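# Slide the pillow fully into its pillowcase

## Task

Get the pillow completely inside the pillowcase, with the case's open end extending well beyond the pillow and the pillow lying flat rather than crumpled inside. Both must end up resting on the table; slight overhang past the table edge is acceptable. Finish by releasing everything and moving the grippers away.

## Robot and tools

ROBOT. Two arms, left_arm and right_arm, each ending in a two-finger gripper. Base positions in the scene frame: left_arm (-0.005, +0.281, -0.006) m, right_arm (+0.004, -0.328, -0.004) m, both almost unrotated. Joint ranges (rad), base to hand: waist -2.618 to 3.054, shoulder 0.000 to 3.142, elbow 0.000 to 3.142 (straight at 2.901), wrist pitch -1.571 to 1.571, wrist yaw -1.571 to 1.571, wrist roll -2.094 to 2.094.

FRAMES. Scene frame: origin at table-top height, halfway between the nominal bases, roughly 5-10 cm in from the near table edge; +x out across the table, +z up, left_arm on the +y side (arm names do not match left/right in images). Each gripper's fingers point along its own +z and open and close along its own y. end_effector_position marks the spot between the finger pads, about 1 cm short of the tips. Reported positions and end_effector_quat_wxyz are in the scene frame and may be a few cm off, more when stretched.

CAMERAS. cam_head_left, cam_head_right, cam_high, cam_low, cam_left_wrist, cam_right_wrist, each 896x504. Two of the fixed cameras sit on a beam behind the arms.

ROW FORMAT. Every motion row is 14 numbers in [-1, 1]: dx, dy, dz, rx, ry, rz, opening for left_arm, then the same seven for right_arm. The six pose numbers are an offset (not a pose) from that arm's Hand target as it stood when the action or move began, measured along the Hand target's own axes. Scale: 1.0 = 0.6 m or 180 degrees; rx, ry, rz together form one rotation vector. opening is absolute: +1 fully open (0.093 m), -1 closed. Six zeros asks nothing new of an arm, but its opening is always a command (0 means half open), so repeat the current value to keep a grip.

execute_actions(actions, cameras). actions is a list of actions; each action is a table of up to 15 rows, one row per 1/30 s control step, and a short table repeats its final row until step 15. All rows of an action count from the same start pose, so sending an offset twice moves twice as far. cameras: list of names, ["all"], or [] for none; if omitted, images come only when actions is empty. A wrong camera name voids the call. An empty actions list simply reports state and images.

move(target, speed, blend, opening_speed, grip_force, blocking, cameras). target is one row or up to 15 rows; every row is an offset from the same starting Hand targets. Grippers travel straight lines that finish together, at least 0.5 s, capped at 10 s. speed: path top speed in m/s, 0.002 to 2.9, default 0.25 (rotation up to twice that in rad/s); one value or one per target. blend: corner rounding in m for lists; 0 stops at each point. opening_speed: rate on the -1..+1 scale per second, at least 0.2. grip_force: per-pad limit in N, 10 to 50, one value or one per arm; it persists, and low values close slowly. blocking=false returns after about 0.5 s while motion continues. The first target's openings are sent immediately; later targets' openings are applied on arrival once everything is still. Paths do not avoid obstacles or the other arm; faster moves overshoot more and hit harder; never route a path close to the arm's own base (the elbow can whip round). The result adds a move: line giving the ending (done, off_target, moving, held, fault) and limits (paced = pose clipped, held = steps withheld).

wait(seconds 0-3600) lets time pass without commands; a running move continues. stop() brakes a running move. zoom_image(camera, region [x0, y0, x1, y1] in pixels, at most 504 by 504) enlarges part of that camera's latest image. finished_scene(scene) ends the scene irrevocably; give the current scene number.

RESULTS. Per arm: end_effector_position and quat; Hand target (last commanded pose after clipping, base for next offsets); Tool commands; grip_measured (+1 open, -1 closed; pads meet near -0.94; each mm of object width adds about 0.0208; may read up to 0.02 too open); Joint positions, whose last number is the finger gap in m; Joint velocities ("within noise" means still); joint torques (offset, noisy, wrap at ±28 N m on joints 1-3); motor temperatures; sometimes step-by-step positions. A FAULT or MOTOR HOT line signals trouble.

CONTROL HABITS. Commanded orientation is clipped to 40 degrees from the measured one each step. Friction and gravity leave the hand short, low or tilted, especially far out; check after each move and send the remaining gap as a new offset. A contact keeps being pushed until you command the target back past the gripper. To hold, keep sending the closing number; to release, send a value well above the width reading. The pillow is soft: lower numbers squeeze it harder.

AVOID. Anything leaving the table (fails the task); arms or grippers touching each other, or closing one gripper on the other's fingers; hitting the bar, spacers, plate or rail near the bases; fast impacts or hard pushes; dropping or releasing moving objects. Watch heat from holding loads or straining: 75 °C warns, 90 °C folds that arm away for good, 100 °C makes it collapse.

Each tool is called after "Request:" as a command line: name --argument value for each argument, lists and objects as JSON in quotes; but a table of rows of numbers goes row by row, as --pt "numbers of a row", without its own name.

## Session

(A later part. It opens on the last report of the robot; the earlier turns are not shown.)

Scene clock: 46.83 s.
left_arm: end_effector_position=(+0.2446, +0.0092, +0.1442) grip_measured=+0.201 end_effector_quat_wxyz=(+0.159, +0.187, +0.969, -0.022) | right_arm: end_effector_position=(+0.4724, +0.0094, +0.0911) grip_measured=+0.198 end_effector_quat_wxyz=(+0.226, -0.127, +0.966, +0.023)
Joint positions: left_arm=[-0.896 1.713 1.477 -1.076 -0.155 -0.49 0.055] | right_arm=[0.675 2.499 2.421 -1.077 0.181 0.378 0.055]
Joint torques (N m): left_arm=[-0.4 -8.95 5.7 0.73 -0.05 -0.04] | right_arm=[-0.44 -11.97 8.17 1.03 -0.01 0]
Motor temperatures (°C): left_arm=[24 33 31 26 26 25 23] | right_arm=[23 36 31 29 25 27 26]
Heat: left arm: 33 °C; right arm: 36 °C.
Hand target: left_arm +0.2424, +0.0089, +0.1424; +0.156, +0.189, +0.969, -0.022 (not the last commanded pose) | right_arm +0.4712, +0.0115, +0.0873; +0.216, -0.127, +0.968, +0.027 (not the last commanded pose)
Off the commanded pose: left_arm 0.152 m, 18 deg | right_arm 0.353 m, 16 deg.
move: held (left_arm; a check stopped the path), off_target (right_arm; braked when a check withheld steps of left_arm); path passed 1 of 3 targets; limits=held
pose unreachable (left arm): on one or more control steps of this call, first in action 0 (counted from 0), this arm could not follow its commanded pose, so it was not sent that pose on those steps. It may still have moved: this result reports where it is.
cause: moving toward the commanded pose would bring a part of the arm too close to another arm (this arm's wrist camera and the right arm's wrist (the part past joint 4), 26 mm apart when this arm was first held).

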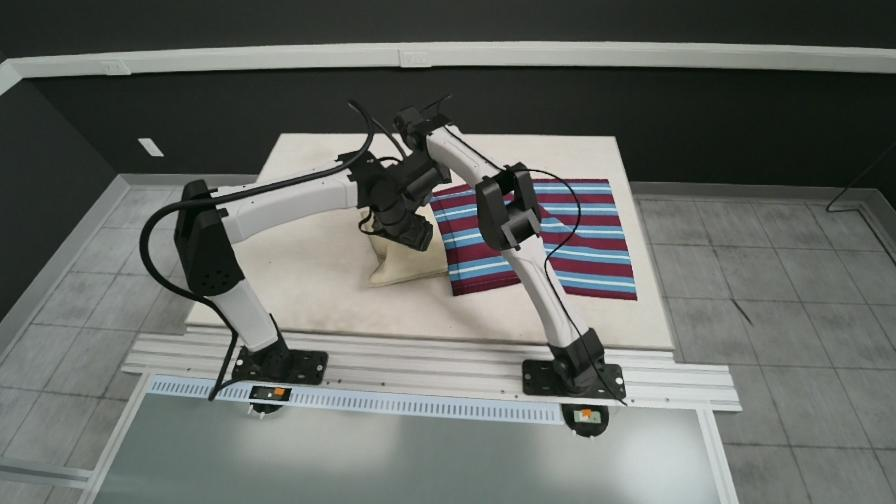

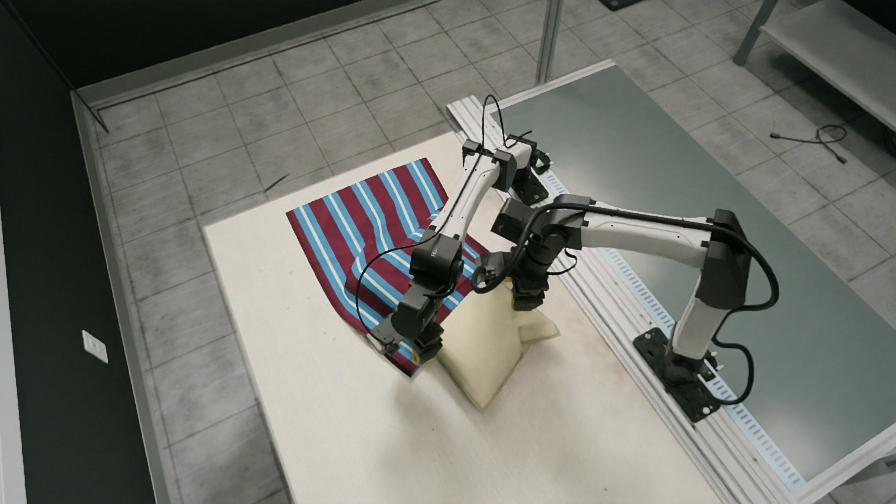

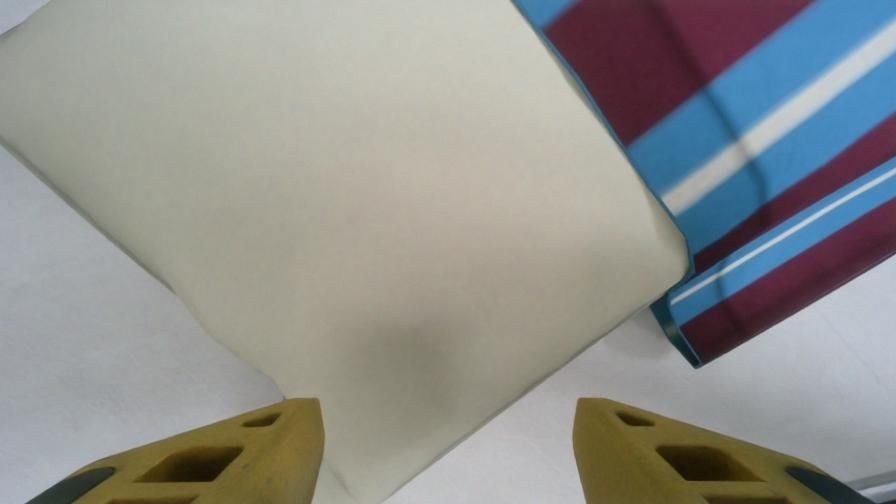

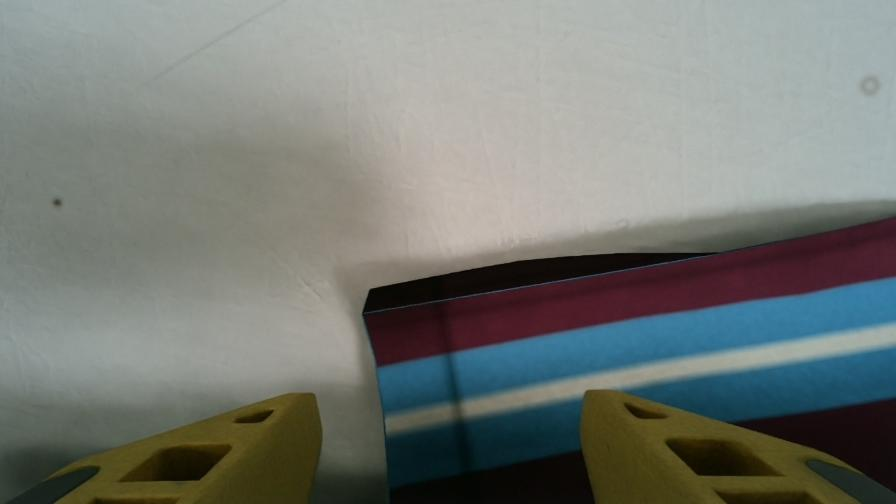

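Request:
move --pt "0.011 0.268 -0.105 0 0 0 0.2 0 0 0 0 0 0 0.2" --pt "0.011 0.268 -0.105 0 0 0 0.2 -0.056 0 -0.121 0 0 0 0.2" --pt "0.011 0.268 -0.105 0 0 0 0.2 0.461 -0.109 -0.349 -0.032 0.028 -0.077 0.2" --pt "-0.169 0.218 0.024 -0.039 -0.039 -0.098 0.2 0.461 -0.109 -0.349 -0.032 0.028 -0.077 0.2" --speed 0.3 --blend '[0.02,0.02,0.02,0]' --cameras '["cam_head_right","cam_left_wrist","cam_right_wrist"]'

Scene clock: 54.40 s.
left_arm: end_effector_position=(+0.3757, +0.0981, +0.1565) grip_measured=+0.201 end_effector_quat_wxyz=(+0.205, +0.030, +0.978, +0.003) | right_arm: end_effector_position=(+0.1625, -0.1379, +0.1604) grip_measured=+0.198 end_effector_quat_wxyz=(+0.170, -0.256, +0.951, +0.044)
Joint positions: left_arm=[-0.523 1.848 1.65 -1.029 -0.185 -0.425 0.055] | right_arm=[0.963 1.187 1.085 -1.148 0.14 0.417 0.055]
Joint torques (N m): left_arm=[-0.88 -9.01 8.88 1.02 -0.28 -0.11] | right_arm=[0.1 -3.96 5.44 1.04 0.15 0.08]
Heat: left arm: 33 °C; right arm: 37 °C.
Hand target: left_arm +0.3846, +0.0924, +0.1624; +0.221, +0.026, +0.975, +0.002 | right_arm +0.1601, -0.1391, +0.1593; +0.169, -0.255, +0.951, +0.044
Off the commanded pose: left_arm 0.012 m, 2 deg | right_arm 0.003 m, 0 deg.
move: off_target (left_arm)

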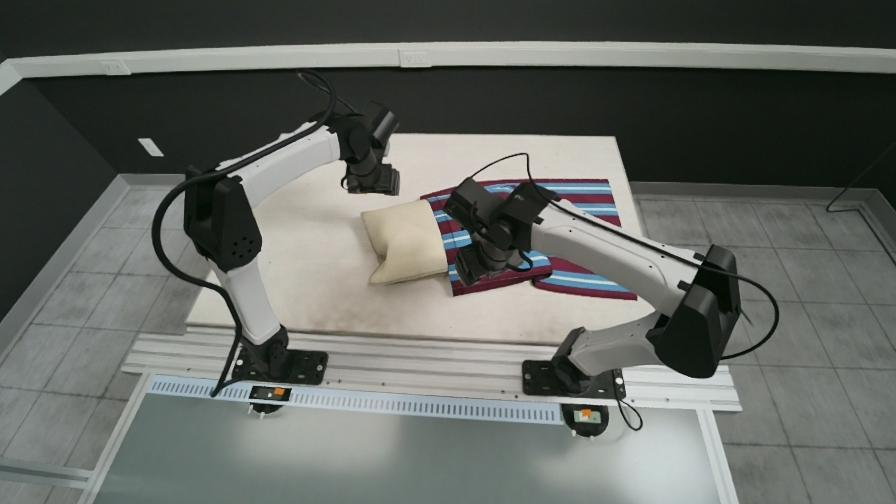

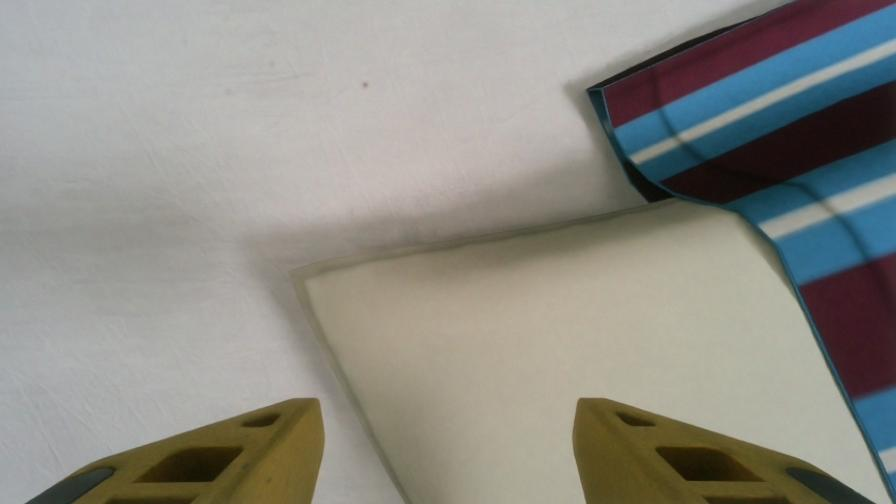

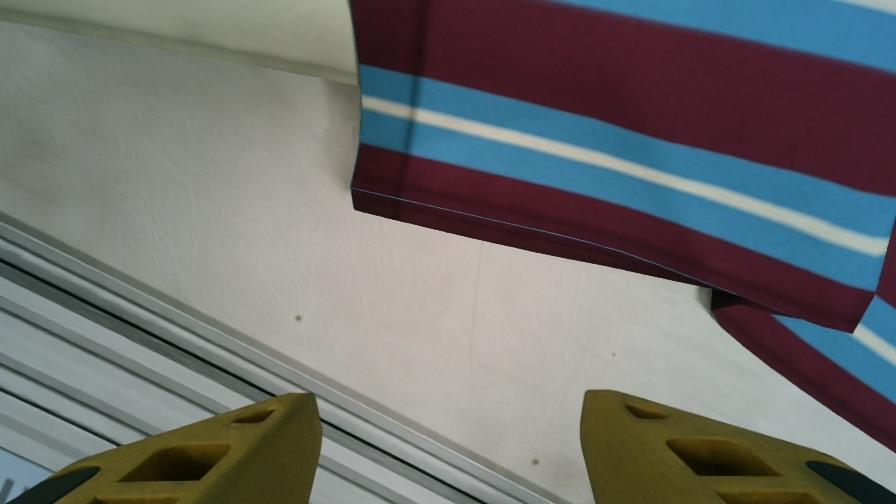

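Request:
move --pt "-0.057 -0.12 0.128 0 0 0 0.2 -0.047 0.068 0.28 0 0 0 0.2" --pt "-0.057 -0.12 0.128 0 0 0 0.2 -0.047 0.068 0.28 0 0 0 -1" --cameras '["cam_left_wrist","cam_right_wrist"]'

Scene clock: 61.07 s.
left_arm: end_effector_position=(+0.4394, +0.0219, +0.1028) grip_measured=+0.201 end_effector_quat_wxyz=(+0.211, +0.030, +0.977, +0.000) | right_arm: end_effector_position=(+0.2156, -0.0683, +0.0185) grip_measured=-0.986 end_effector_quat_wxyz=(+0.180, -0.252, +0.950, +0.035)
Joint positions: left_arm=[-0.599 2.238 2.003 -0.993 -0.212 -0.497 0.055] | right_arm=[0.971 1.646 0.879 -0.482 0.169 0.426 0]
Joint torques (N m): left_arm=[-0.57 -12.44 8.87 0.86 -0.32 -0.07] | right_arm=[0.01 -4.33 5.75 1.29 -0.09 0.03]
Heat: left arm: 34 °C; right arm: 36 °C.
Hand target: left_arm +0.4448, +0.0181, +0.1066; +0.221, +0.026, +0.975, +0.002 | right_arm +0.2128, -0.0620, +0.0111; +0.169, -0.255, +0.951, +0.044
Off the commanded pose: left_arm 0.008 m, 1 deg | right_arm 0.010 m, 2 deg.
move: done

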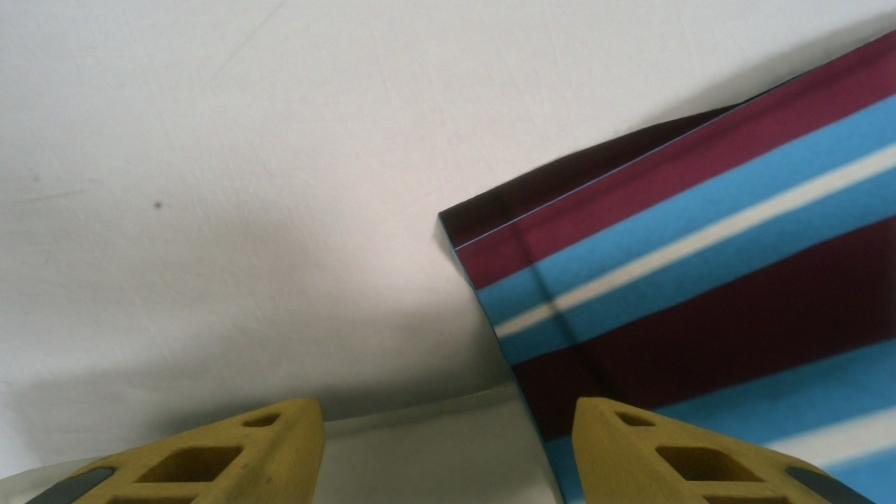

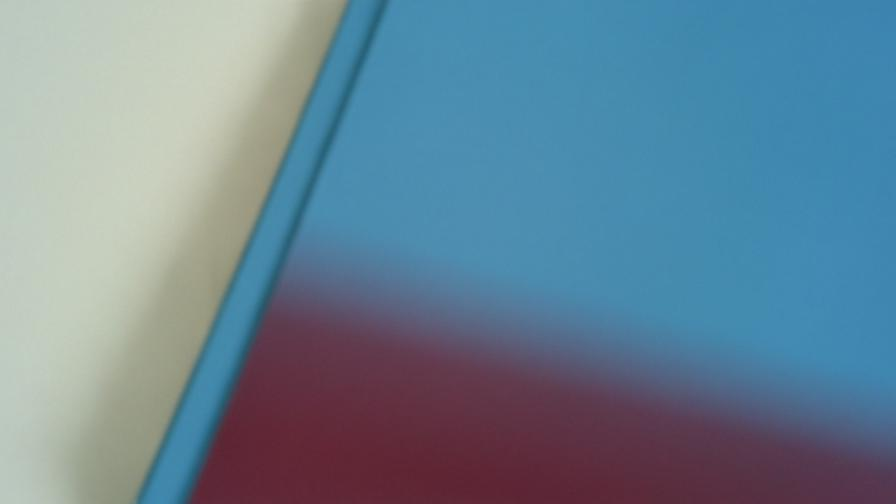

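Request:
move --pt "0 0 0 0 0 0 0.2 0 0 0 0 0 0 0.2" --pt "0.021 -0.021 0.166 0 0 0 0.2 -0.023 0 -0.063 0 0 0 0.2" --pt "0.021 -0.021 0.166 0 0 0 0.2 -0.002 0.036 -0.07 0 0 0 0.2" --pt "0.021 -0.021 0.166 0 0 0 0.2 0.02 0.036 -0.007 0 0 0 0.2" --pt "0.021 -0.021 0.166 0 0 0 -1 0.02 0.036 -0.007 0 0 0 -1" --cameras '["cam_left_wrist","cam_right_wrist","cam_high"]'

Scene clock: 67.80 s.
left_arm: end_effector_position=(+0.4717, +0.0007, +0.0219) grip_measured=-0.988 end_effector_quat_wxyz=(+0.227, +0.028, +0.973, -0.009) | right_arm: end_effector_position=(+0.1916, -0.0482, +0.0184) grip_measured=-0.989 end_effector_quat_wxyz=(+0.171, -0.257, +0.950, +0.049)
Joint positions: left_arm=[-0.601 2.414 1.968 -0.744 -0.215 -0.497 0] | right_arm=[1.061 1.657 0.896 -0.495 0.164 0.508 0]
Joint torques (N m): left_arm=[0.5 -12.18 7.86 0.87 -0.24 0.03] | right_arm=[-0.21 -5.33 4.62 1.24 0.22 0.07]
Heat: left arm: 35 °C; right arm: 35 °C.
Hand target: left_arm +0.4756, +0.0052, +0.0111; +0.221, +0.026, +0.975, +0.002 | right_arm +0.1910, -0.0497, +0.0108; +0.169, -0.255, +0.951, +0.044
Off the commanded pose: left_arm 0.012 m, 1 deg | right_arm 0.008 m, 1 deg.
move: off_target (left_arm); target 5's new opening was sent with left_arm's hand 0.013 m and 1 deg from that target
Images, in order (width x height): cam_high 896x504, cam_left_wrist 896x504, cam_right_wrist 896x504.

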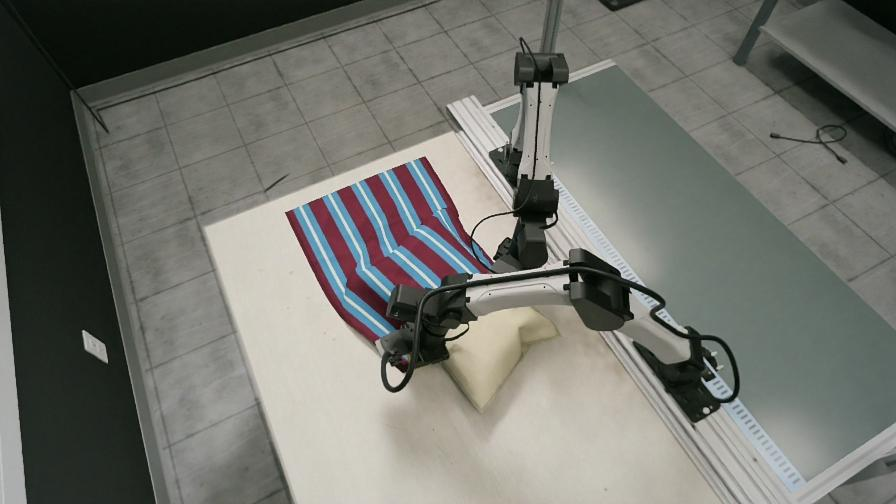

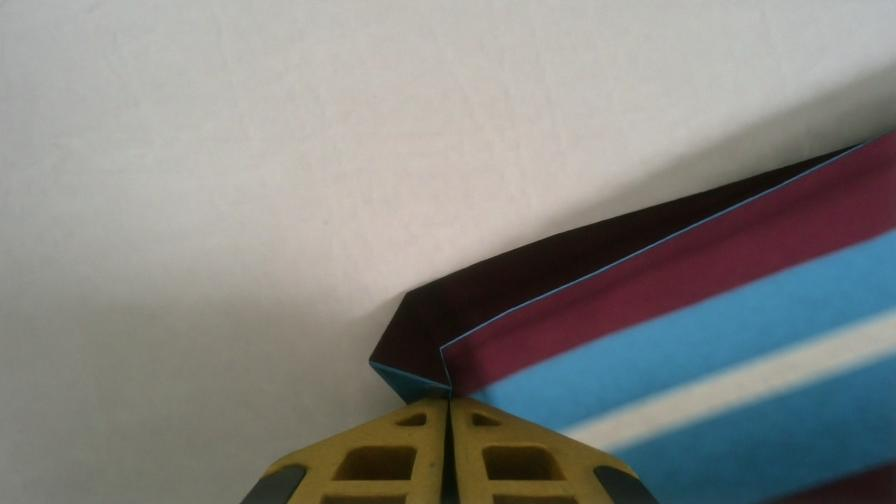

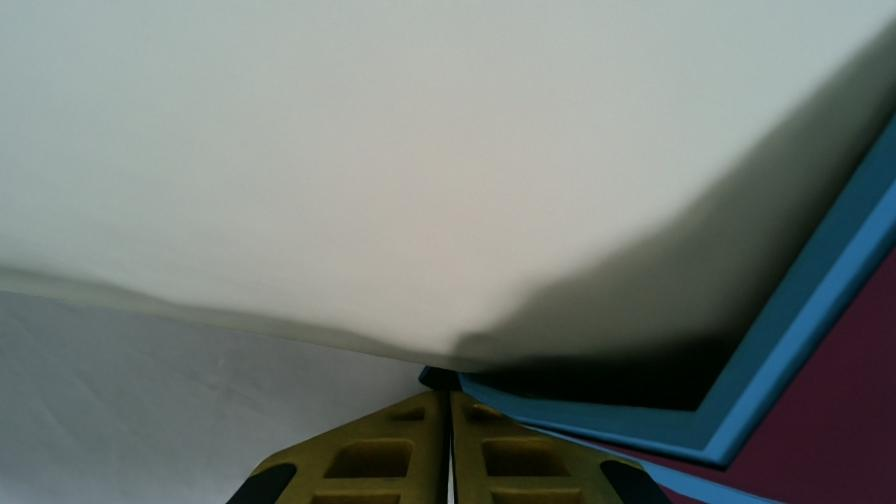

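Request:
move --target '[-0.079,0.021,-0.348,0,-0.08,0,-1,-0.127,0.0145,-0.325,0,-0.08,0,-1]' --speed 0.15 --cameras '["cam_low","cam_high","cam_left_wrist","cam_right_wrist"]'

Scene clock: 73.67 s.
left_arm: end_effector_position=(+0.4283, +0.0190, +0.1949) grip_measured=-0.988 end_effector_quat_wxyz=(+0.316, +0.030, +0.948, +0.008) | right_arm: end_effector_position=(+0.1905, -0.0383, +0.2091) grip_measured=-0.989 end_effector_quat_wxyz=(+0.277, -0.253, +0.924, +0.073)
Joint positions: left_arm=[-0.662 2.065 2.007 -0.997 -0.361 -0.497 0] | right_arm=[1.144 1.427 1.367 -1.019 0.315 0.534 0]
Joint torques (N m): left_arm=[-0.62 -14.97 8.84 1.12 -0.37 -0.01] | right_arm=[0.1 -6.37 8.14 1.19 0.39 0.08]
Motor temperatures (°C): left_arm=[24 38 33 26 26 25 24] | right_arm=[23 35 32 29 25 27 26]
Heat: left arm: 38 °C; right arm: 35 °C.
Hand target: left_arm +0.4292, +0.0172, +0.2201; +0.341, +0.026, +0.940, -0.002 | right_arm +0.1903, -0.0393, +0.2201; +0.287, -0.247, +0.922, +0.076
Off the commanded pose: left_arm 0.025 m, 3 deg | right_arm 0.011 m, 1 deg.
move: off_target (left_arm, right_arm)
Images, in order (width x height): cam_high 896x504, cam_low 896x504, cam_left_wrist 896x504, cam_right_wrist 896x504.

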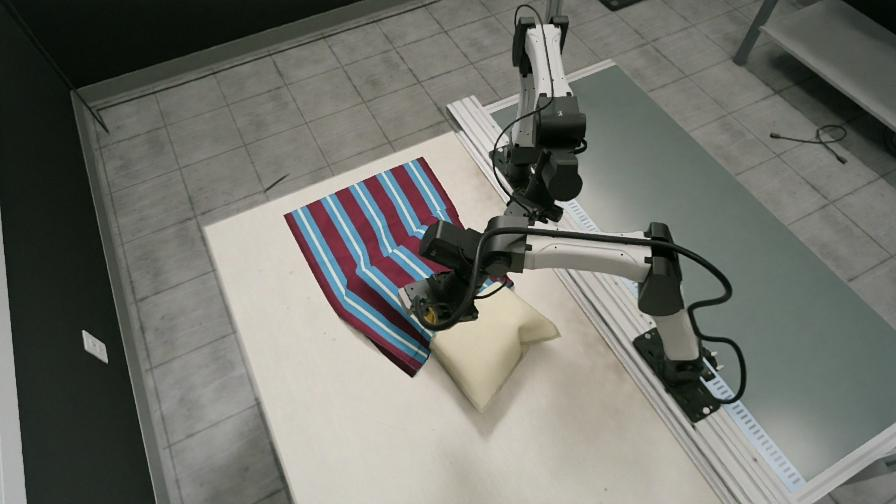

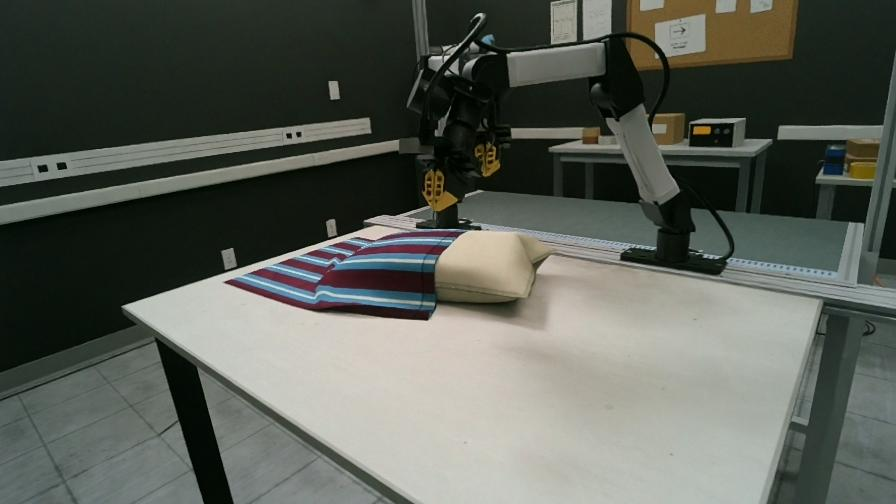

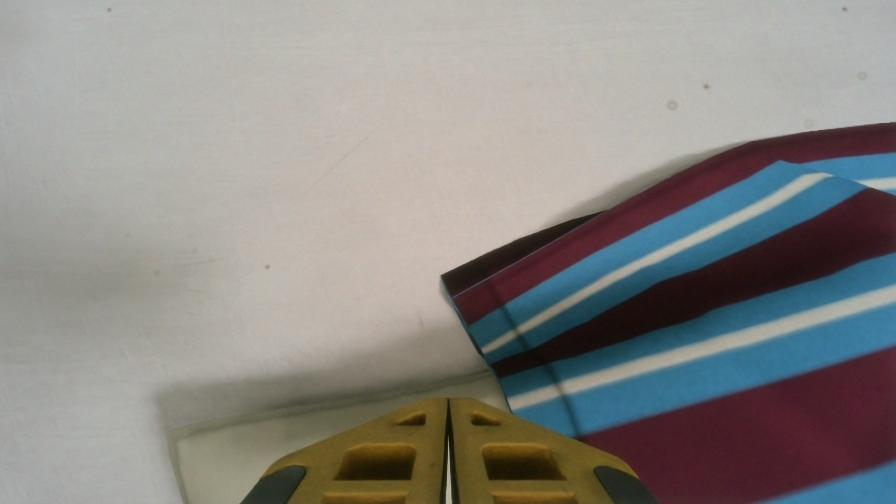

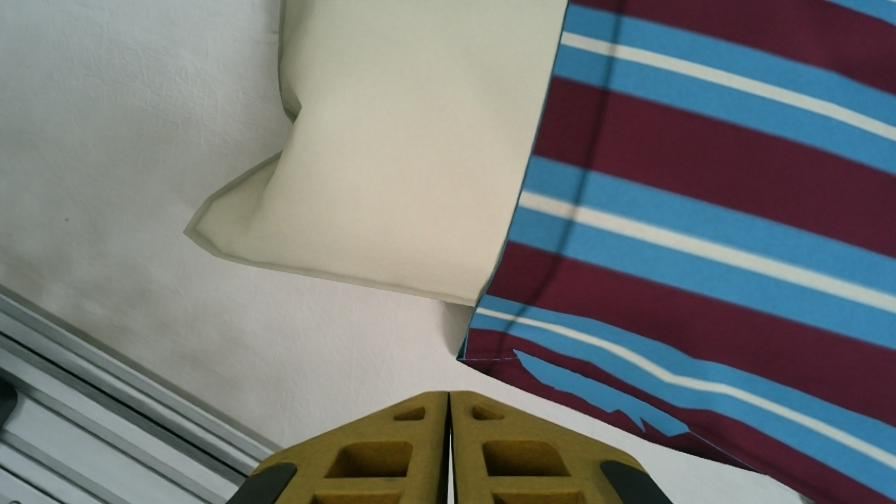

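Request:
move --pt "0.055 -0.0137 0.213 0 0.08 0 0.4 0.09 -0.023 0.18 0 0.08 0 0.4" --pt "0.161 -0.0137 0.342 0 0.08 0 0.4 0.185 -0.023 0.318 0 0.08 0 0.4" --pt "0.161 -0.0137 0.342 0 0.08 0 -1 0.185 -0.023 0.318 0 0.08 0 -1" --speed '[0.25,0.12,0.12]' --blend '[0.01,0,0]' --cameras '["cam_left_wrist","cam_right_wrist"]'

Scene clock: 80.93 s.
left_arm: end_effector_position=(+0.4897, +0.0024, +0.0225) grip_measured=-0.985 end_effector_quat_wxyz=(+0.241, +0.023, +0.970, -0.010) | right_arm: end_effector_position=(+0.2211, -0.0461, +0.0186) grip_measured=-0.986 end_effector_quat_wxyz=(+0.194, -0.244, +0.949, +0.035)
Joint positions: left_arm=[-0.583 2.456 2.033 -0.737 -0.222 -0.484 0] | right_arm=[1.009 1.712 0.946 -0.468 0.204 0.473 0]
Joint torques (N m): left_arm=[0.51 -12.59 5.37 0.96 -0.07 0.06] | right_arm=[-0.12 -4.31 3.84 1.47 -0.3 -0.09]
Heat: left arm: 39 °C; right arm: 34 °C.
Hand target: left_arm +0.4863, +0.0093, +0.0007; +0.221, +0.026, +0.975, +0.002 | right_arm +0.2119, -0.0435, +0.0000; +0.169, -0.255, +0.951, +0.044
Off the commanded pose: left_arm 0.023 m, 3 deg | right_arm 0.021 m, 3 deg.
move: off_target (left_arm, right_arm); target 3's new opening was sent with left_arm's hand 0.022 m and 2 deg from that target

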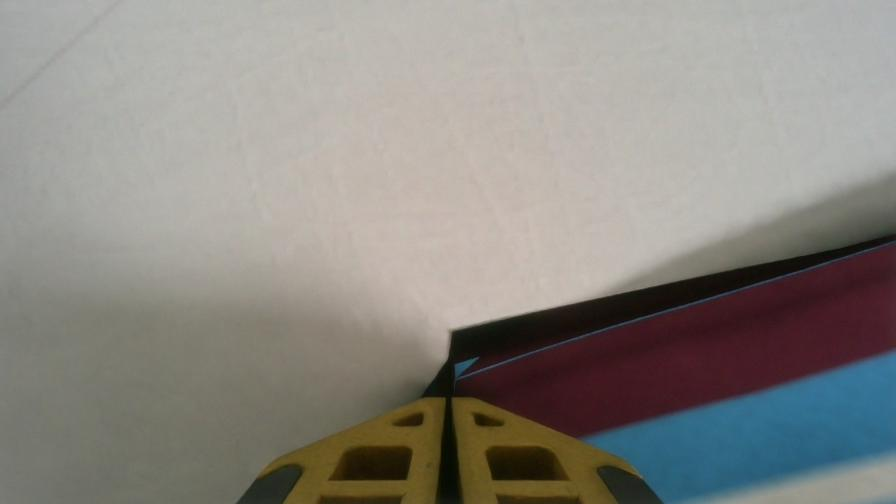

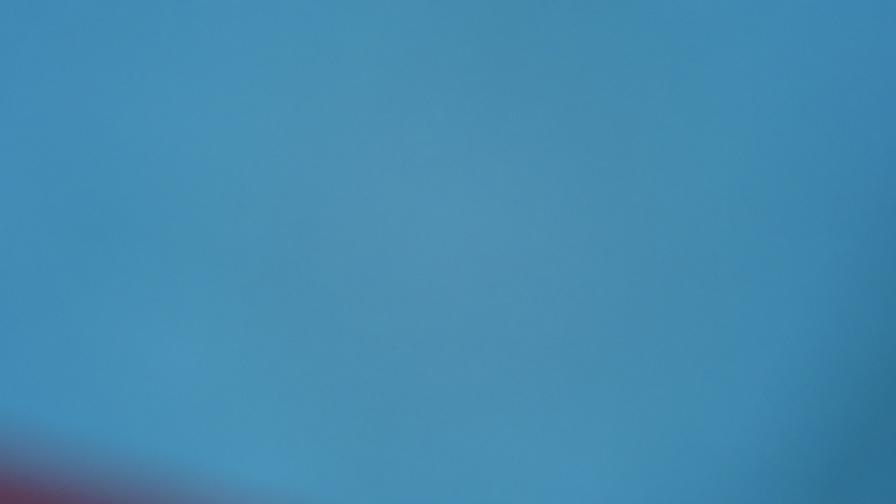

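Request:
move --pt "0 0 0 0 0 0 0.4 0 0 0 0 0 0 -1" --pt "-0.008 -0.052 -0.088 0 0 0 0.4 0 0 0 0 0 0 -1" --pt "0.0275 -0.052 -0.013 0 0 0 0.4 0 0 0 0 0 0 -1" --pt "0.0275 -0.052 -0.013 0 0 0 -1 0 0 0 0 0 0 -1" --pt "-0.044 -0.052 -0.163 0 0 0 -1 -0.057 0 -0.157 0 0 0 -1" --speed '[0.1,0.2,0.12,0.1,0.08]' --cameras '["cam_left_wrist","cam_right_wrist","cam_low"]'

Scene clock: 90.97 s.
left_arm: end_effector_position=(+0.4620, -0.0194, +0.0963) grip_measured=-0.985 end_effector_quat_wxyz=(+0.213, +0.028, +0.977, +0.004) | right_arm: end_effector_position=(+0.2131, -0.0487, +0.0845) grip_measured=-0.986 end_effector_quat_wxyz=(+0.164, -0.251, +0.953, +0.026)
Joint positions: left_arm=[-0.646 2.491 2.416 -1.165 -0.237 -0.544 0] | right_arm=[1.009 1.632 1.161 -0.819 0.175 0.471 0]
Joint torques (N m): left_arm=[-0.23 -14.19 8.84 0.86 -0.23 -0.02] | right_arm=[-0.32 -9.01 8.16 0.71 -0.04 -0.12]
Heat: left arm: 41 °C; right arm: 33 °C.
Hand target: left_arm +0.4664, -0.0224, +0.0997; +0.221, +0.026, +0.975, +0.002 | right_arm +0.2116, -0.0435, +0.1003; +0.169, -0.255, +0.951, +0.044
Off the commanded pose: left_arm 0.006 m, 1 deg | right_arm 0.017 m, 2 deg.
move: off_target (right_arm); target 4's new opening was sent with left_arm's hand 0.023 m and 2 deg from that target
Images, in order (width x height): cam_low 896x504, cam_left_wrist 896x504, cam_right_wrist 896x504.

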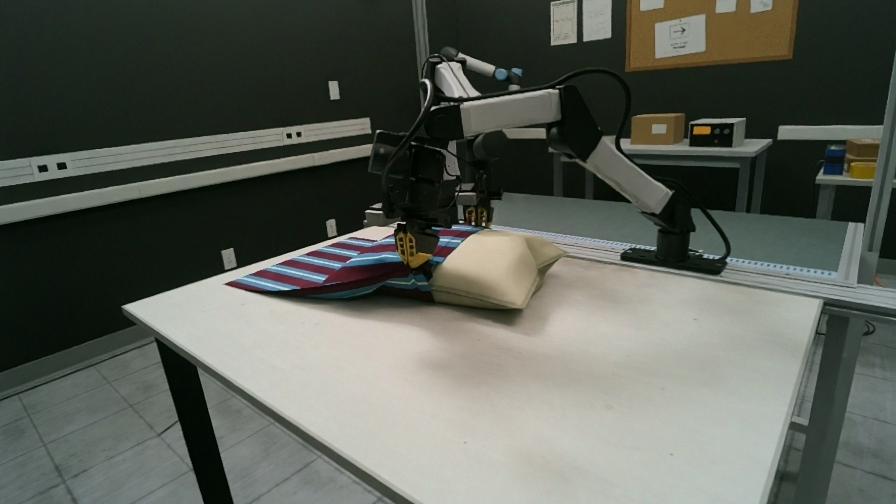

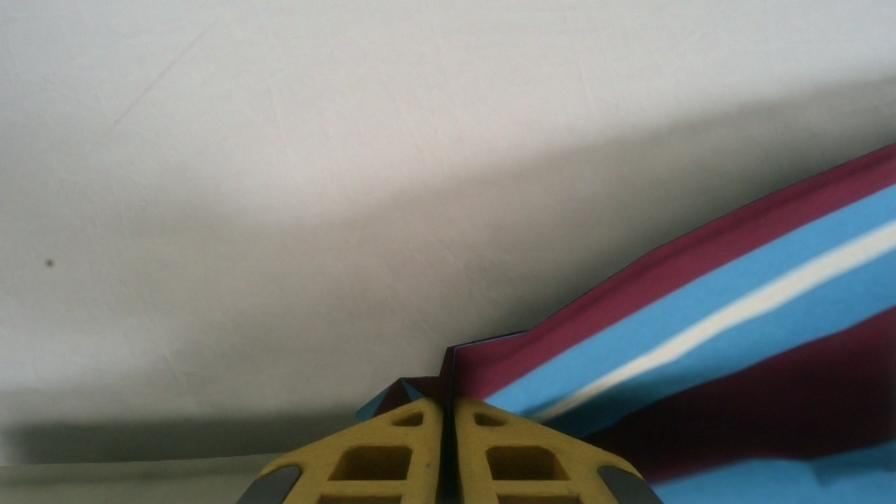

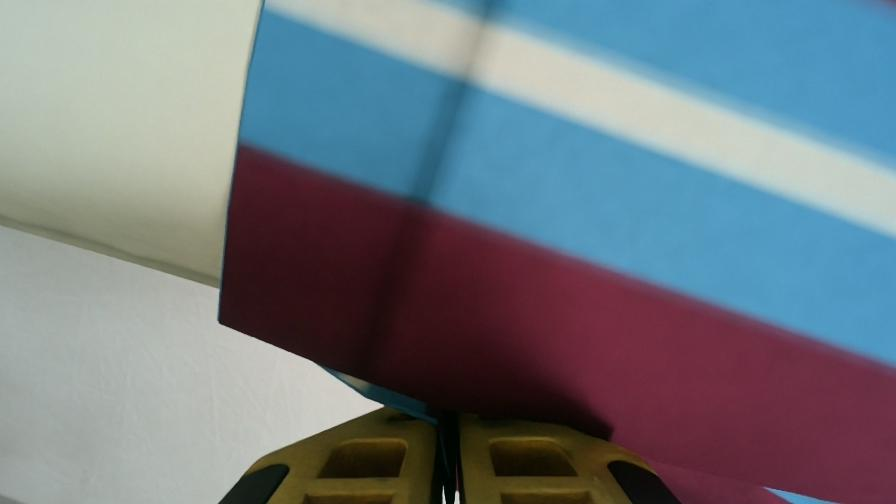

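Request:
move --target '[-0.0145,0.032,-0.252,0,-0.08,0,-1,-0.06,0.038,-0.227,0,-0.08,0,-1]' --speed 0.1 --cameras '["cam_left_wrist","cam_right_wrist","cam_low","cam_high"]'

Scene clock: 94.73 s.
left_arm: end_effector_position=(+0.4071, -0.0040, +0.2089) grip_measured=-0.985 end_effector_quat_wxyz=(+0.300, +0.039, +0.953, +0.012) | right_arm: end_effector_position=(+0.1883, -0.0314, +0.2189) grip_measured=-0.986 end_effector_quat_wxyz=(+0.264, -0.256, +0.928, +0.058)
Joint positions: left_arm=[-0.728 2.12 2.17 -1.161 -0.377 -0.552 0] | right_arm=[1.161 1.492 1.483 -1.118 0.322 0.552 0]
Joint torques (N m): left_arm=[-0.38 -17.28 6.56 1.35 -0.61 -0.05] | right_arm=[0.27 -7.99 8.91 1.26 0.4 0.07]
Heat: left arm: 42 °C; right arm: 34 °C.
Hand target: left_arm +0.4102, -0.0023, +0.2404; +0.341, +0.026, +0.940, -0.002 | right_arm +0.1887, -0.0298, +0.2404; +0.287, -0.247, +0.923, +0.076
Off the commanded pose: left_arm 0.032 m, 5 deg | right_arm 0.022 m, 4 deg.
move: off_target (left_arm, right_arm)
Images, in order (width x height): cam_high 896x504, cam_low 896x504, cam_left_wrist 896x504, cam_right_wrist 896x504.

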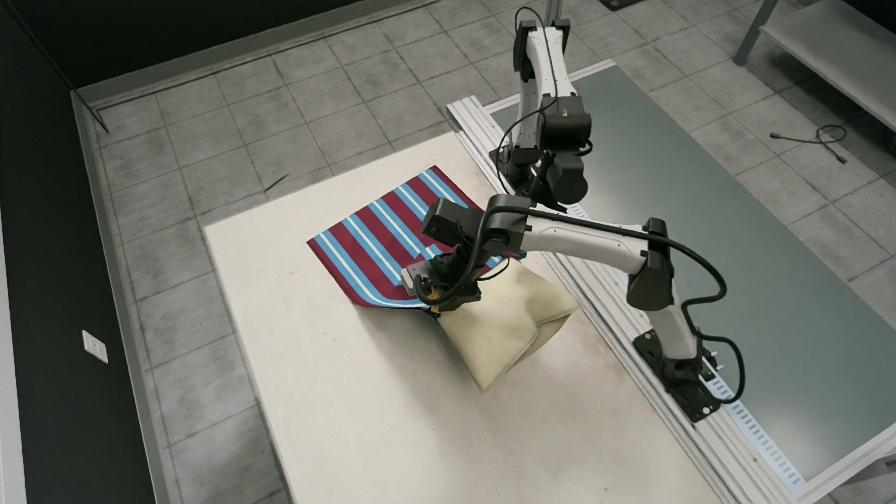

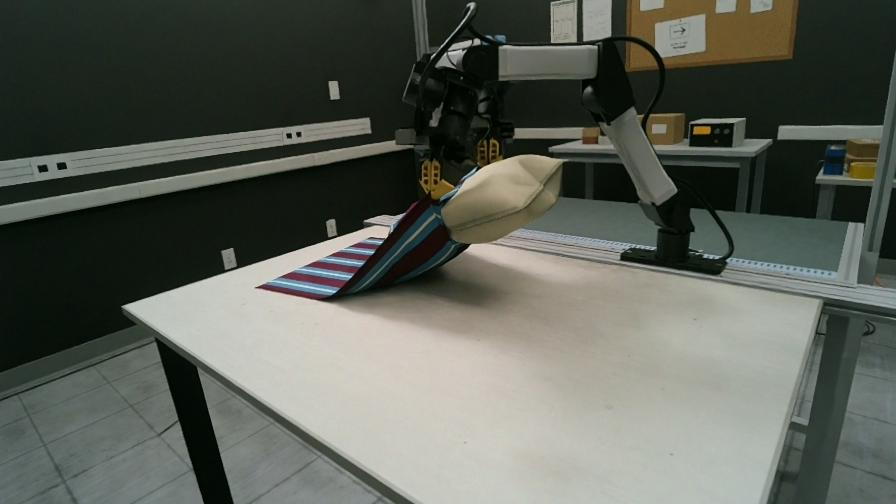

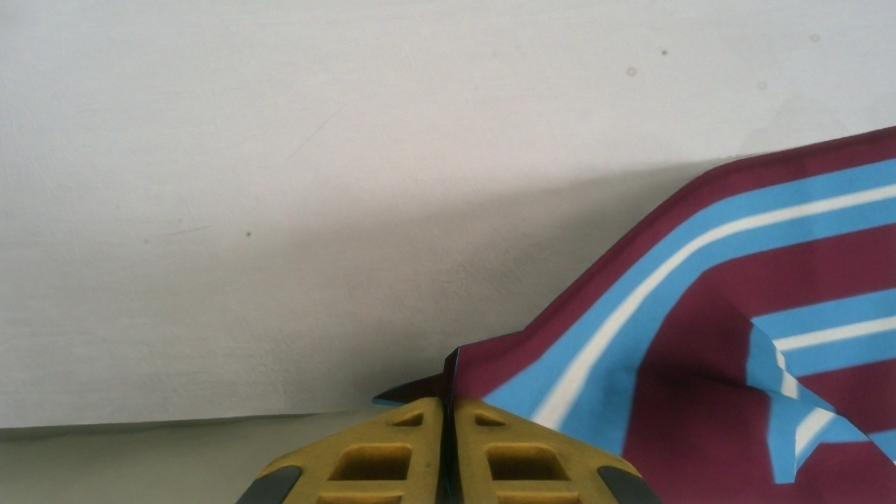

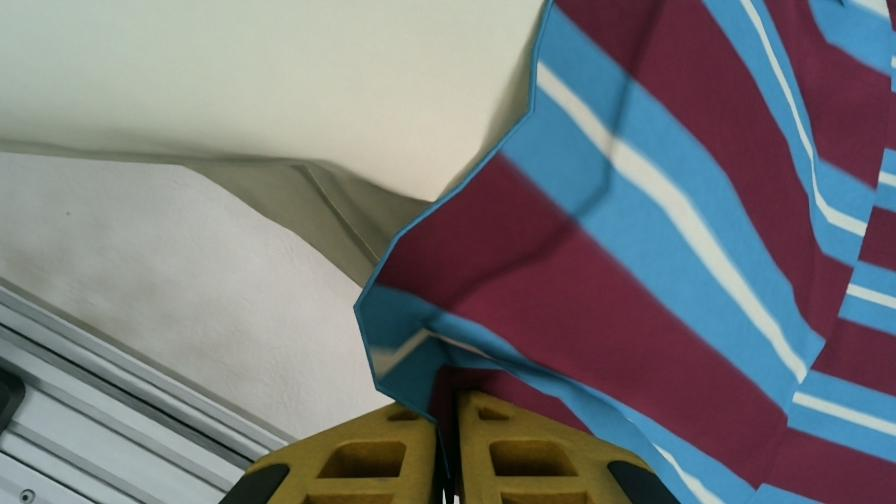

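Request:
move --target '[-0.147,0.048,-0.353,0,-0.18,0,-1,-0.156,0.055,-0.338,0,-0.18,0,-1]' --speed 0.12 --cameras '["cam_right_wrist","cam_low","cam_high"]'

Scene clock: 99.87 s.
left_arm: end_effector_position=(+0.3445, +0.0200, +0.4212) grip_measured=-0.985 end_effector_quat_wxyz=(+0.547, +0.059, +0.835, +0.017) | right_arm: end_effector_position=(+0.1375, -0.0175, +0.4428) grip_measured=-0.986 end_effector_quat_wxyz=(+0.512, -0.235, +0.816, +0.129)
Joint positions: left_arm=[-0.896 1.777 2.223 -1.062 -0.751 -0.347 0] | right_arm=[1.537 1.565 2.214 -1.399 0.857 0.59 0]
Joint torques (N m): left_arm=[-0.35 -11.37 8.57 2.04 -0.7 -0.02] | right_arm=[0.29 -5.03 7.42 1.97 0.8 -0.13]
Motor temperatures (°C): left_arm=[24 44 33 27 26 25 24] | right_arm=[23 34 33 30 25 27 26]
Heat: left arm: 44 °C; right arm: 34 °C.
Hand target: left_arm +0.3434, +0.0265, +0.4598; +0.590, +0.025, +0.807, -0.009 | right_arm +0.1394, -0.0197, +0.4605; +0.533, -0.216, +0.806, +0.141
Off the commanded pose: left_arm 0.039 m, 8 deg | right_arm 0.018 m, 4 deg.
move: off_target (left_arm, right_arm)
Images, in order (width x height): cam_high 896x504, cam_low 896x504, cam_right_wrist 896x504.

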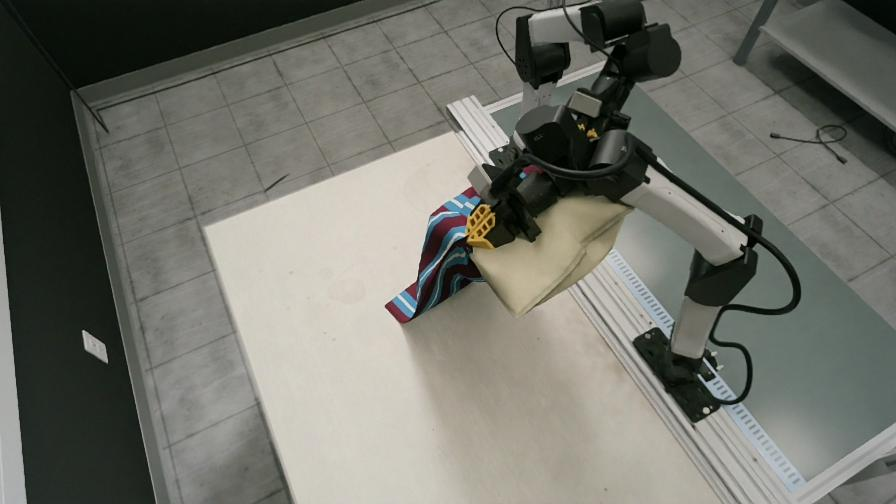

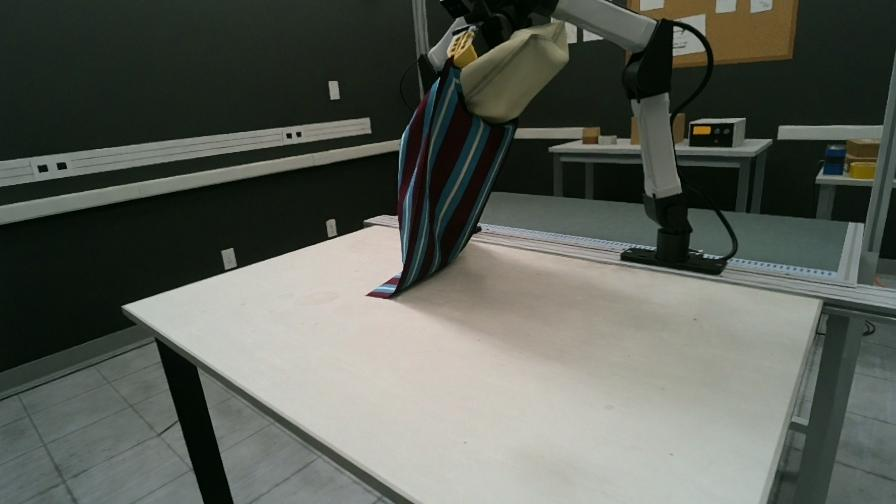

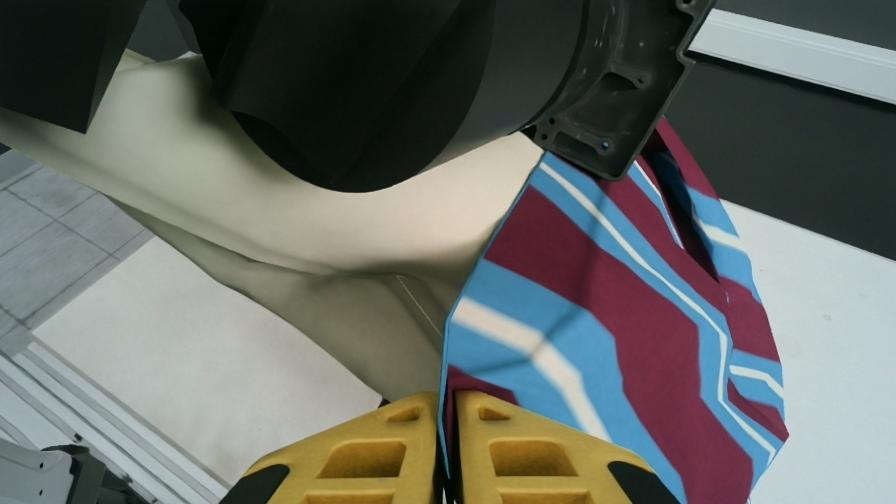

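Request:
move --pt "0.127 0 0.041 0 0 0 -1 0.123 0 0.052 0 0 0 -1" --pt "0 0 0 0 0 0 -1 0 0 0 0 0 0 -1" --pt "0.127 0 0.041 0 0 0 -1 0.123 0 0.052 0 0 0 -1" --pt "0 0 0 0 0 0 -1 0 0 0 0 0 0 -1" --pt "0.127 0 0.041 0 0 0 -1 0.123 0 0.052 0 0 0 -1" --pt "0 0 0 0 0 0 -1 0 0 0 0 0 0 -1" --speed '[0.2,0.6,0.2,0.6,0.2,0.6]' --blend '[0.01,0.005,0.01,0.005,0.01,0]' --cameras '["cam_right_wrist","cam_low","cam_high"]'

Scene clock: 106.60 s.
left_arm: end_effector_position=(+0.3429, +0.0230, +0.4331) grip_measured=-0.985 end_effector_quat_wxyz=(+0.561, +0.054, +0.826, +0.013) | right_arm: end_effector_position=(+0.1374, -0.0167, +0.4455) grip_measured=-0.986 end_effector_quat_wxyz=(+0.520, -0.238, +0.811, +0.124)
Joint positions: left_arm=[-0.898 1.762 2.226 -1.037 -0.765 -0.33 0] | right_arm=[1.545 1.568 2.217 -1.391 0.877 0.573 0]
Joint velocities: left_arm=[-0.002 0.027 -0.012 -0.154 -0.051 0.037 0] | right_arm=[within noise]
Joint torques (N m): left_arm=[-0.09 -9.5 8.72 1.98 -0.51 -0.08] | right_arm=[-0.31 -5.23 7.15 1.93 0.61 0.06]
Heat: left arm: 43 °C; right arm: 34 °C.
Hand target: left_arm +0.3434, +0.0265, +0.4598; +0.590, +0.025, +0.807, -0.009 | right_arm +0.1393, -0.0197, +0.4606; +0.533, -0.216, +0.806, +0.141
Off the commanded pose: left_arm 0.027 m, 6 deg | right_arm 0.015 m, 4 deg.
move: off_target (left_arm, right_arm)
Images, in order (width x height): cam_high 896x504, cam_low 896x504, cam_right_wrist 896x504.

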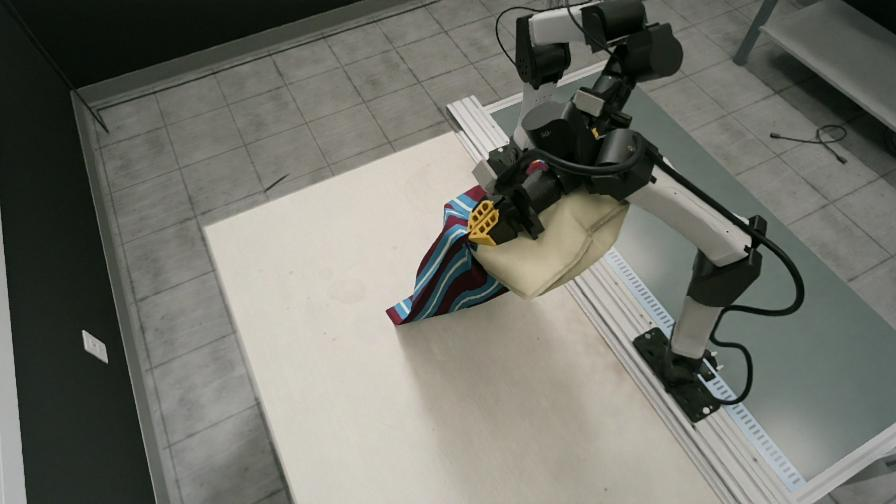

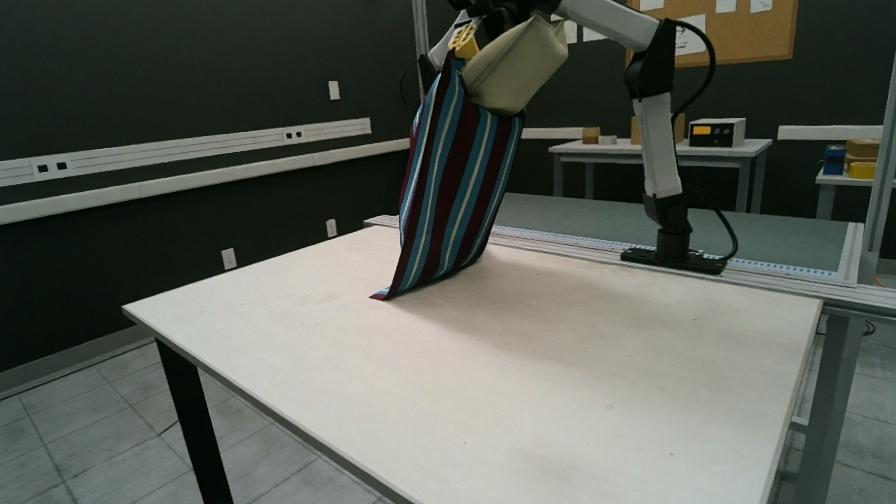

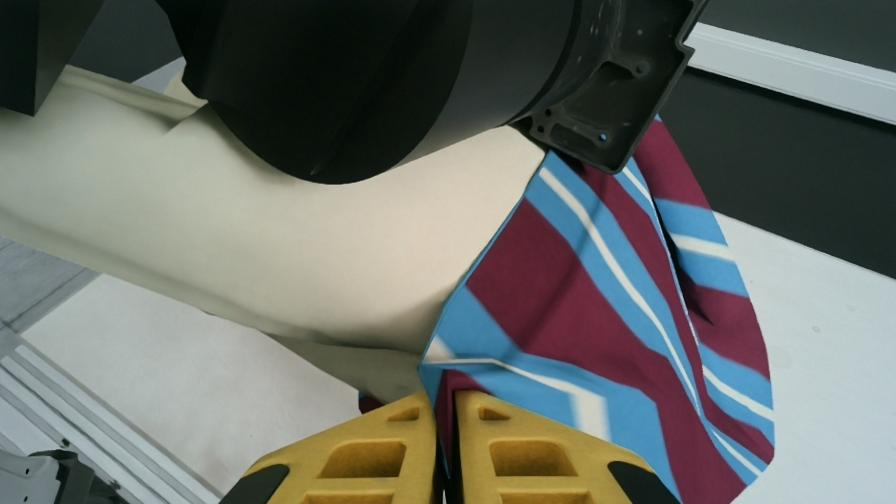

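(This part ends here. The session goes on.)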